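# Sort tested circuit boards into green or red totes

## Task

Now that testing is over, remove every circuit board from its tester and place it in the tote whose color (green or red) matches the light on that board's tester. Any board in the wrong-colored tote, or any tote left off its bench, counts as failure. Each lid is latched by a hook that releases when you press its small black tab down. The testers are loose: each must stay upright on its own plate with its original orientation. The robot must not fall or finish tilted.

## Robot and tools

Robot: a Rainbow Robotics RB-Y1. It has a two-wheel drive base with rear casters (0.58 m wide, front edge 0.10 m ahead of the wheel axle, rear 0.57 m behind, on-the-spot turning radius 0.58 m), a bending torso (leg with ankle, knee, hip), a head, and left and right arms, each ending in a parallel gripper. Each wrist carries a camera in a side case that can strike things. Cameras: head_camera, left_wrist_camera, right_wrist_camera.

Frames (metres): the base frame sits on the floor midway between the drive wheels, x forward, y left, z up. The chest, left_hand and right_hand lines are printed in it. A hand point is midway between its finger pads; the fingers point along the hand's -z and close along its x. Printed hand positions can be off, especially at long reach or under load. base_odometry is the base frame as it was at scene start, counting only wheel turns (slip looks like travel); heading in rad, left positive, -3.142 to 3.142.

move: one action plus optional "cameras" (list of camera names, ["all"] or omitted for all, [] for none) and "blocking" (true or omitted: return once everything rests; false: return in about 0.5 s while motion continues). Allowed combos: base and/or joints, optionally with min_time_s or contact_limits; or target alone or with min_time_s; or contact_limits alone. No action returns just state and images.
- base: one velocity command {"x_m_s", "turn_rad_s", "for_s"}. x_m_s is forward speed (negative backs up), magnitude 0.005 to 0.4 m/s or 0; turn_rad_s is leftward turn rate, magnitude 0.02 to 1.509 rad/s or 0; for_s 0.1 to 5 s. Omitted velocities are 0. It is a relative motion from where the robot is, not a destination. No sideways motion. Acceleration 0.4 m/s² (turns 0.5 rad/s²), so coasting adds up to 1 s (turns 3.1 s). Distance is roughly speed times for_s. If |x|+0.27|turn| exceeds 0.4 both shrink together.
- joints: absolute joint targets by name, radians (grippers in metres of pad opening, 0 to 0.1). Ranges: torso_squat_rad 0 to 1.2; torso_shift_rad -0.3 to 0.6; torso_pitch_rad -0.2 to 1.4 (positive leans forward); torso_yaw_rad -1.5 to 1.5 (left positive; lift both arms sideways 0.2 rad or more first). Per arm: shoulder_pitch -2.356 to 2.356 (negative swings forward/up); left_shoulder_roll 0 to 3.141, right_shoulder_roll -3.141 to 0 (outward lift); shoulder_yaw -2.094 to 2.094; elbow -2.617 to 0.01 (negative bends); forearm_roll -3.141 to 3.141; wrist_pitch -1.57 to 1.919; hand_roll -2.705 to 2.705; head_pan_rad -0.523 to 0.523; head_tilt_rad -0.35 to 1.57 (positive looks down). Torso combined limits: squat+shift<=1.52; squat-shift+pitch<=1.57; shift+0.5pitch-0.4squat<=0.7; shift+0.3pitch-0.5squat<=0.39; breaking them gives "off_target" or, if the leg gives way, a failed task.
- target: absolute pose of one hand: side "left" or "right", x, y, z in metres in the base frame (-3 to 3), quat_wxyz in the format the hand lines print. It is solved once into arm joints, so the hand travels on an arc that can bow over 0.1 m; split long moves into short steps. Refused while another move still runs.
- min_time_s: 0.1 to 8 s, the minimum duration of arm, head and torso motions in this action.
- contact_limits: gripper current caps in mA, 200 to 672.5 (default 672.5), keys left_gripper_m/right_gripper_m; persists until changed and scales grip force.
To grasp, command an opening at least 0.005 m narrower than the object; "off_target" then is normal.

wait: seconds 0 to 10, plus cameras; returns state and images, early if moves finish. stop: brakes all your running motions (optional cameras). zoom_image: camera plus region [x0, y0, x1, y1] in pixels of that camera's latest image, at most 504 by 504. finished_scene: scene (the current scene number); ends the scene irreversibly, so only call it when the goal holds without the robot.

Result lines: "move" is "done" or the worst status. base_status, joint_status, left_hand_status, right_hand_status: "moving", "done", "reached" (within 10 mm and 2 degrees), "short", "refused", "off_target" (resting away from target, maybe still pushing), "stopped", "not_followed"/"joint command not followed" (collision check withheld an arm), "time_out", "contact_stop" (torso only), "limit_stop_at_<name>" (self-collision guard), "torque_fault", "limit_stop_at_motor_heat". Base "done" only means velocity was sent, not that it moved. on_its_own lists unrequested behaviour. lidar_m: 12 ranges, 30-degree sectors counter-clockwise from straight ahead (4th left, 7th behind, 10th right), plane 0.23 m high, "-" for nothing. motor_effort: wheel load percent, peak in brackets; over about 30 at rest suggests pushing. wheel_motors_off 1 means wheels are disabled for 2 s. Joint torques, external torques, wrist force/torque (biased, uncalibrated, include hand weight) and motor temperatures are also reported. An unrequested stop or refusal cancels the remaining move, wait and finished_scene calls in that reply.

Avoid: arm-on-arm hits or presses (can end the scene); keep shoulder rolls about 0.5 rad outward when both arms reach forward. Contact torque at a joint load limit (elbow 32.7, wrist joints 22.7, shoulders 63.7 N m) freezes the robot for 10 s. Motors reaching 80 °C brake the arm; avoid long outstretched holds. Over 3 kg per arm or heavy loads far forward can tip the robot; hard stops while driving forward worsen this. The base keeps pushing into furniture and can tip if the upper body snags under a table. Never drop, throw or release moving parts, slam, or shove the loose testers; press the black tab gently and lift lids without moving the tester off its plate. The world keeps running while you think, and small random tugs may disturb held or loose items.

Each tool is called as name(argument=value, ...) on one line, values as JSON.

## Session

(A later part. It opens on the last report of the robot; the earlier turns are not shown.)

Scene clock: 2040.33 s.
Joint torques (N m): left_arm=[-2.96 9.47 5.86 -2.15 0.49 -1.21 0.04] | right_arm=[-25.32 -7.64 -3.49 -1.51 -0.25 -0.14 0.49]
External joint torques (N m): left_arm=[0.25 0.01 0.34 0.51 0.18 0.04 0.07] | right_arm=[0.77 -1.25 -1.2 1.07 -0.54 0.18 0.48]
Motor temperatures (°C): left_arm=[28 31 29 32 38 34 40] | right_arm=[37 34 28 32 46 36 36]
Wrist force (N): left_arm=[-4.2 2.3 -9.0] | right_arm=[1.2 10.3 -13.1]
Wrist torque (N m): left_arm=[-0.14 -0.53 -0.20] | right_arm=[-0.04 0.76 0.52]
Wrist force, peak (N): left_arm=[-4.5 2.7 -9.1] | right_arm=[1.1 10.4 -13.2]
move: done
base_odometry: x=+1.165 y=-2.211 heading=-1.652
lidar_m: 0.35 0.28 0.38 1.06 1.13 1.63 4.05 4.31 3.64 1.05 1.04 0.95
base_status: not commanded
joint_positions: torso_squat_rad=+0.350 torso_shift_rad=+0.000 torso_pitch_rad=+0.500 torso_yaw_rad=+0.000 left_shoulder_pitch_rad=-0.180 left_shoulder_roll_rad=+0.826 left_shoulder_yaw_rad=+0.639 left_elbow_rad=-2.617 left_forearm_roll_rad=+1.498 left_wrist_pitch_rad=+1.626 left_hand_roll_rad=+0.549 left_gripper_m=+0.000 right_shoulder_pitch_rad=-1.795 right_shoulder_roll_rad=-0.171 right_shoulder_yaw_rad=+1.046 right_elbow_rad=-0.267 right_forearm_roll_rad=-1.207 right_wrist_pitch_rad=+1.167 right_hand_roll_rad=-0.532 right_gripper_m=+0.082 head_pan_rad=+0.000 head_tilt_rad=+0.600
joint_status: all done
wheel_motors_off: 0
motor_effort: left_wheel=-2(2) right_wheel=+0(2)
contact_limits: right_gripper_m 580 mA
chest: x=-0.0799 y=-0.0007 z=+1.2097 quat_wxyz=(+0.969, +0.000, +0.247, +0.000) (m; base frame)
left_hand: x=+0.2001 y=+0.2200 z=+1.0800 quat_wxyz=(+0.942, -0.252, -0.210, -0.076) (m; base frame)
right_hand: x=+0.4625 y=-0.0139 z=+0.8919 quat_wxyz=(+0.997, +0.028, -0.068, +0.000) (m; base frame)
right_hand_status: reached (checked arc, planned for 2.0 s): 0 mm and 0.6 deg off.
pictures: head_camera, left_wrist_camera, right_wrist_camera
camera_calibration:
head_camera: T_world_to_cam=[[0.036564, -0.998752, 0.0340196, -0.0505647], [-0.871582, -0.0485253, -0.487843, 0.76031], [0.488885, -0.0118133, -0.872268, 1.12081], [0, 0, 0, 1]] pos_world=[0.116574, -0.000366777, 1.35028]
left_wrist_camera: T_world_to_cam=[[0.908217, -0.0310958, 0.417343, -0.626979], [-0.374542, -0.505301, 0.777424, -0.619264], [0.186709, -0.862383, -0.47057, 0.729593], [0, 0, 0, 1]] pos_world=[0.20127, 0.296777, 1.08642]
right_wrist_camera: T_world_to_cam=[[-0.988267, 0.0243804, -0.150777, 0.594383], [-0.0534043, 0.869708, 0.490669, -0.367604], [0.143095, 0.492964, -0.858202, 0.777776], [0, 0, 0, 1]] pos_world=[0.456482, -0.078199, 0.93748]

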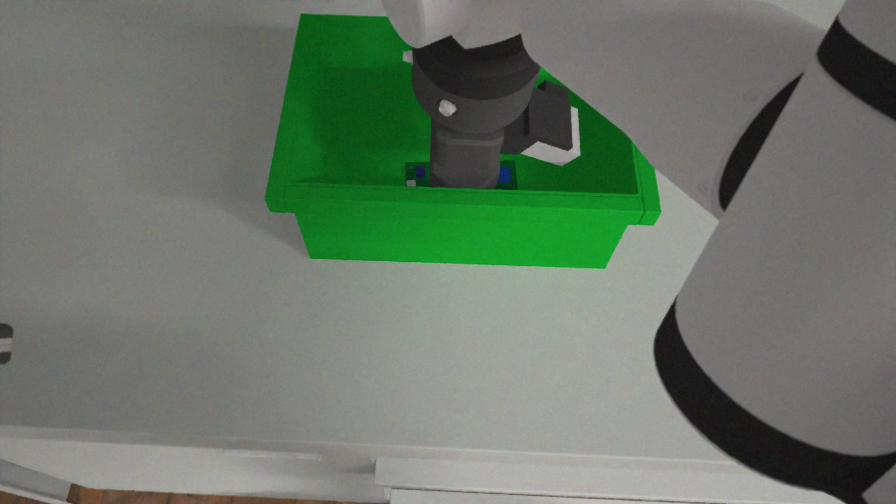

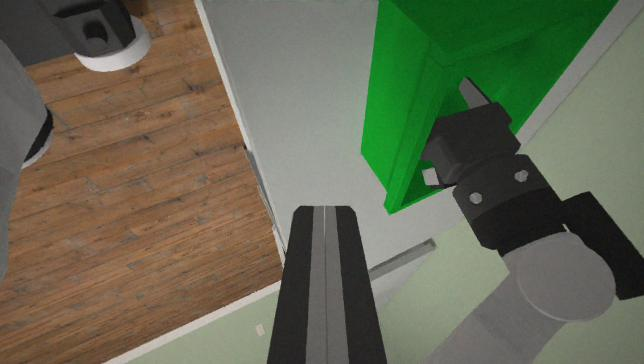

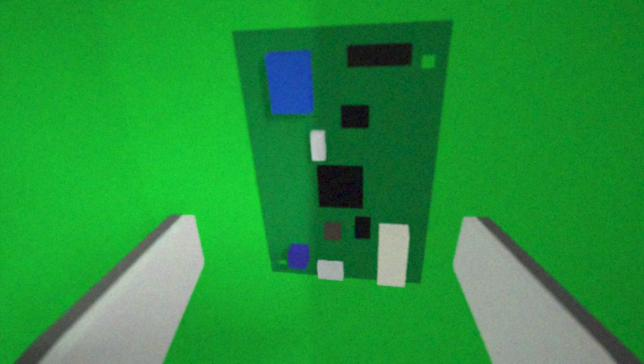

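Board lies in the tote. Retreat.

move(target={"side":"right","x":0.457,"y":-0.014,"z":0.95,"quat_wxyz":[0.999,0.012,-0.028,0]}, min_time_s=1.5, cameras=[])

move(target={"side":"right","x":0.445,"y":-0.014,"z":1.03,"quat_wxyz":[1,0,0,0]}, cameras=[])

move(target={"side":"right","x":0.38,"y":-0.08,"z":1.13,"quat_wxyz":[0.9962,0,-0.0872,0]}, cameras=["head_camera"])

move(base={"x_m_s":-0.25,"for_s":1.6}, cameras=["head_camera"])

Scene clock: 2048.93 s.
Joint torques (N m): left_arm=[-2.82 9.38 5.56 -2.12 0.42 -1.22 -0.01] | right_arm=[-25.32 -8.42 -3.6 -2.66 -0.22 -0.01 0.39]
External joint torques (N m): left_arm=[0.39 -0.08 0.04 0.54 0.11 0.03 0.02] | right_arm=[1.36 -1.13 -1.25 -0.08 -0.49 0.15 0.39]
Motor temperatures (°C): left_arm=[28 31 29 32 38 34 40] | right_arm=[37 34 28 32 46 36 36]
Wrist force (N): left_arm=[-4.6 2.7 -9.0] | right_arm=[1.9 10.6 -12.9]
Wrist torque (N m): left_arm=[-0.16 -0.60 -0.21] | right_arm=[-0.06 0.81 0.51]
Wrist force, peak (N): left_arm=[-4.3 2.7 -9.4] | right_arm=[1.7 10.7 -13.1]
move: done
base_odometry: x=+1.165 y=-2.211 heading=-1.652
lidar_m: 0.35 0.28 0.38 1.06 1.13 1.62 4.05 4.31 3.64 1.05 1.04 0.95
base_status: not commanded
joint_positions: torso_squat_rad=+0.350 torso_shift_rad=+0.000 torso_pitch_rad=+0.500 torso_yaw_rad=+0.000 left_shoulder_pitch_rad=-0.180 left_shoulder_roll_rad=+0.826 left_shoulder_yaw_rad=+0.639 left_elbow_rad=-2.617 left_forearm_roll_rad=+1.498 left_wrist_pitch_rad=+1.626 left_hand_roll_rad=+0.549 left_gripper_m=+0.000 right_shoulder_pitch_rad=-1.909 right_shoulder_roll_rad=-0.195 right_shoulder_yaw_rad=+1.021 right_elbow_rad=-0.269 right_forearm_roll_rad=-1.244 right_wrist_pitch_rad=+1.366 right_hand_roll_rad=-0.529 right_gripper_m=+0.082 head_pan_rad=+0.000 head_tilt_rad=+0.600
joint_status: all done
wheel_motors_off: 0
motor_effort: left_wheel=-2(2) right_wheel=+0(2)
contact_limits: right_gripper_m 580 mA
chest: x=-0.0798 y=-0.0007 z=+1.2097 quat_wxyz=(+0.969, +0.000, +0.247, +0.000) (m; base frame)
left_hand: x=+0.2001 y=+0.2200 z=+1.0800 quat_wxyz=(+0.942, -0.252, -0.210, -0.076) (m; base frame)
right_hand: x=+0.4573 y=-0.0137 z=+0.9498 quat_wxyz=(+1.000, +0.012, -0.028, +0.000) (m; base frame)
right_hand_status: reached (checked arc, planned for 1.5 s): 0 mm and 0.0 deg off.
pictures: none
No camera images: "cameras" was empty.

Scene clock: 2050.07 s.
Joint torques (N m): left_arm=[-2.73 9.22 5.76 -2.18 0.52 -1.23 -0.06] | right_arm=[-23.32 -7.77 -4.92 -2.35 -0.15 -0.22 0]
External joint torques (N m): left_arm=[0.48 -0.24 0.25 0.48 0.2 0.02 -0.03] | right_arm=[3.65 0.26 -0.84 0.27 -0.4 -0.23 0]
Motor temperatures (°C): left_arm=[28 31 29 32 38 34 40] | right_arm=[37 34 28 32 46 36 36]
Wrist force (N): left_arm=[-4.2 2.6 -9.1] | right_arm=[2.6 10.6 -13.0]
Wrist torque (N m): left_arm=[-0.14 -0.54 -0.19] | right_arm=[-0.01 0.90 0.52]
Wrist force, peak (N): left_arm=[-4.6 2.6 -9.2] | right_arm=[1.1 10.9 -14.7]
move: done
base_odometry: x=+1.165 y=-2.211 heading=-1.652
lidar_m: 0.35 0.28 0.37 1.05 1.13 1.62 4.04 4.31 3.64 1.05 1.04 0.94
base_status: not commanded
joint_positions: torso_squat_rad=+0.350 torso_shift_rad=+0.000 torso_pitch_rad=+0.500 torso_yaw_rad=+0.000 left_shoulder_pitch_rad=-0.180 left_shoulder_roll_rad=+0.826 left_shoulder_yaw_rad=+0.639 left_elbow_rad=-2.617 left_forearm_roll_rad=+1.498 left_wrist_pitch_rad=+1.626 left_hand_roll_rad=+0.549 left_gripper_m=+0.000 right_shoulder_pitch_rad=-2.006 right_shoulder_roll_rad=-0.308 right_shoulder_yaw_rad=+0.993 right_elbow_rad=-0.469 right_forearm_roll_rad=-1.282 right_wrist_pitch_rad=+1.618 right_hand_roll_rad=-0.635 right_gripper_m=+0.082 head_pan_rad=+0.000 head_tilt_rad=+0.600
joint_status: all done
wheel_motors_off: 0
motor_effort: left_wheel=-1(3) right_wheel=+0(2)
contact_limits: right_gripper_m 580 mA
chest: x=-0.0798 y=-0.0007 z=+1.2096 quat_wxyz=(+0.969, +0.000, +0.247, +0.000) (m; base frame)
left_hand: x=+0.2002 y=+0.2200 z=+1.0800 quat_wxyz=(+0.942, -0.252, -0.210, -0.076) (m; base frame)
right_hand: x=+0.4451 y=-0.0141 z=+1.0302 quat_wxyz=(+1.000, -0.003, +0.006, +0.000) (m; base frame)
right_hand_status: reached (checked arc, planned for 0.5 s): 0 mm and 0.7 deg off.
pictures: none
No camera images: "cameras" was empty.

Scene clock: 2052.13 s.
Joint torques (N m): left_arm=[-3.03 9.42 5.54 -2.22 0.43 -1.3 -0.09] | right_arm=[-19.85 -6.36 -9.21 0.15 0.19 -0.18 0.07]
External joint torques (N m): left_arm=[0.18 -0.04 0.02 0.44 0.12 -0.06 -0.06] | right_arm=[2.42 0.88 1.37 -0.31 -0.36 -0.04 0.06]
Motor temperatures (°C): left_arm=[28 31 29 32 38 34 40] | right_arm=[37 34 28 32 46 36 36]
Wrist force (N): left_arm=[-4.2 2.8 -9.0] | right_arm=[1.4 10.4 -12.9]
Wrist torque (N m): left_arm=[-0.19 -0.54 -0.21] | right_arm=[-0.02 0.81 0.53]
Wrist force, peak (N): left_arm=[-4.2 2.4 -9.4] | right_arm=[2.1 11.5 -13.0]
move: done
base_odometry: x=+1.165 y=-2.211 heading=-1.652
lidar_m: 0.35 0.28 0.38 1.06 1.13 1.62 4.05 4.31 3.65 1.06 1.05 0.95
base_status: not commanded
joint_positions: torso_squat_rad=+0.350 torso_shift_rad=+0.000 torso_pitch_rad=+0.500 torso_yaw_rad=+0.000 left_shoulder_pitch_rad=-0.180 left_shoulder_roll_rad=+0.826 left_shoulder_yaw_rad=+0.639 left_elbow_rad=-2.617 left_forearm_roll_rad=+1.498 left_wrist_pitch_rad=+1.626 left_hand_roll_rad=+0.549 left_gripper_m=+0.000 right_shoulder_pitch_rad=-1.994 right_shoulder_roll_rad=-0.934 right_shoulder_yaw_rad=+1.075 right_elbow_rad=-1.606 right_forearm_roll_rad=-1.500 right_wrist_pitch_rad=+1.690 right_hand_roll_rad=-1.181 right_gripper_m=+0.082 head_pan_rad=+0.000 head_tilt_rad=+0.600
joint_status: all done
wheel_motors_off: 0
motor_effort: left_wheel=-1(3) right_wheel=+2(3)
contact_limits: right_gripper_m 580 mA
chest: x=-0.0798 y=-0.0007 z=+1.2096 quat_wxyz=(+0.969, +0.000, +0.247, +0.000) (m; base frame)
left_hand: x=+0.2002 y=+0.2200 z=+1.0799 quat_wxyz=(+0.942, -0.252, -0.210, -0.076) (m; base frame)
right_hand: x=+0.3798 y=-0.0798 z=+1.1305 quat_wxyz=(+0.996, +0.000, -0.086, +0.001) (m; base frame)
right_hand_status: reached (checked arc, planned for 1.5 s): 1 mm and 0.2 deg off.
pictures: head_camera
camera_calibration:
head_camera: T_world_to_cam=[[0.0365485, -0.998753, 0.0340132, -0.0505649], [-0.87167, -0.0485066, -0.487687, 0.760182], [0.488728, -0.0118241, -0.872356, 1.12084], [0, 0, 0, 1]] pos_world=[0.116688, -0.000375099, 1.35022]

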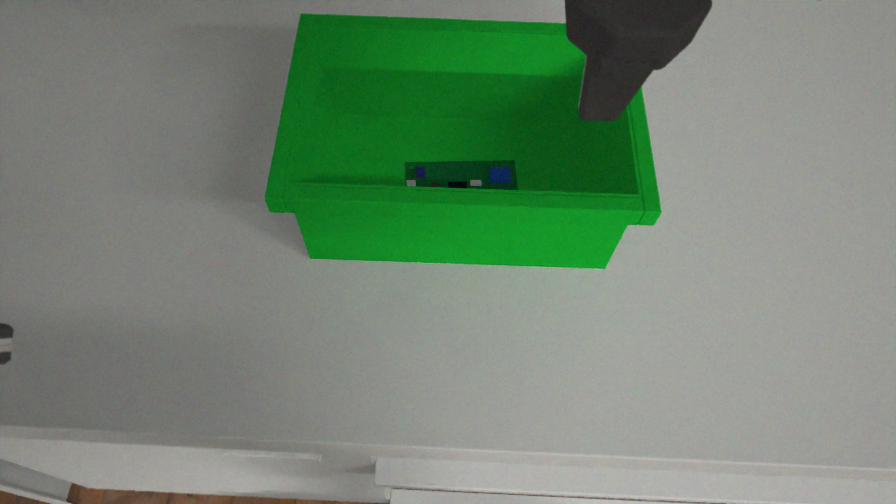

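Scene clock: 2054.93 s.
Joint torques (N m): left_arm=[-3.1 9.53 5.53 -2.3 0.42 -1.26 -0.02] | right_arm=[-20.09 -6.56 -10 0.51 0.24 -0.24 0.19]
External joint torques (N m): left_arm=[0.11 0.07 0.01 0.37 0.1 -0.01 0] | right_arm=[2.18 0.69 0.58 0.05 -0.31 -0.1 0.18]
Motor temperatures (°C): left_arm=[28 31 29 32 38 34 40] | right_arm=[37 34 29 32 46 36 36]
Wrist force (N): left_arm=[-4.3 2.5 -8.9] | right_arm=[1.2 10.6 -13.2]
Wrist torque (N m): left_arm=[-0.14 -0.56 -0.21] | right_arm=[-0.04 0.78 0.53]
Wrist force, peak (N): left_arm=[-4.5 2.5 -9.4] | right_arm=[1.2 10.8 -13.5]
move: done
base_odometry: x=+1.197 y=-1.813 heading=-1.652
lidar_m: 0.67 0.69 0.93 1.09 1.14 1.65 3.65 3.93 3.63 3.22 1.18 1.36
base_status: done (sent for 1.6 of 1.6 s)
joint_positions: torso_squat_rad=+0.350 torso_shift_rad=+0.000 torso_pitch_rad=+0.500 torso_yaw_rad=+0.000 left_shoulder_pitch_rad=-0.180 left_shoulder_roll_rad=+0.826 left_shoulder_yaw_rad=+0.639 left_elbow_rad=-2.617 left_forearm_roll_rad=+1.498 left_wrist_pitch_rad=+1.626 left_hand_roll_rad=+0.549 left_gripper_m=+0.000 right_shoulder_pitch_rad=-1.994 right_shoulder_roll_rad=-0.934 right_shoulder_yaw_rad=+1.075 right_elbow_rad=-1.606 right_forearm_roll_rad=-1.500 right_wrist_pitch_rad=+1.690 right_hand_roll_rad=-1.181 right_gripper_m=+0.082 head_pan_rad=+0.000 head_tilt_rad=+0.600
joint_status: not commanded
wheel_motors_off: 0
motor_effort: left_wheel=-1(21) right_wheel=+5(23)
contact_limits: right_gripper_m 580 mA
chest: x=-0.0797 y=-0.0007 z=+1.2096 quat_wxyz=(+0.969, +0.000, +0.247, +0.000) (m; base frame)
left_hand: x=+0.2002 y=+0.2200 z=+1.0799 quat_wxyz=(+0.942, -0.252, -0.210, -0.076) (m; base frame)
right_hand: x=+0.3798 y=-0.0798 z=+1.1305 quat_wxyz=(+0.996, +0.000, -0.086, +0.001) (m; base frame)
pictures: head_camera
camera_calibration:
head_camera: T_world_to_cam=[[0.0365539, -0.998753, 0.0340171, -0.0505673], [-0.871682, -0.0485128, -0.487665, 0.760173], [0.488707, -0.011826, -0.872368, 1.12084], [0, 0, 0, 1]] pos_world=[0.116714, -0.000371023, 1.35022]

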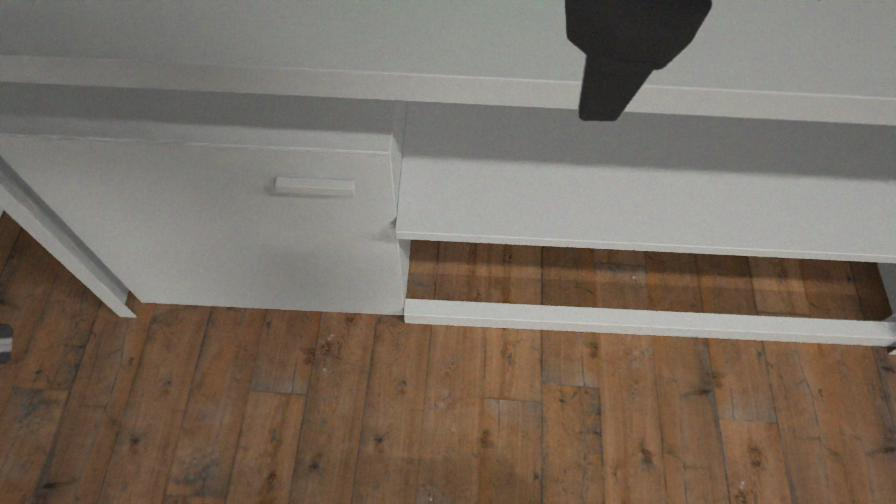

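finished_scene(scene=1)

The scene is finished: the task was done.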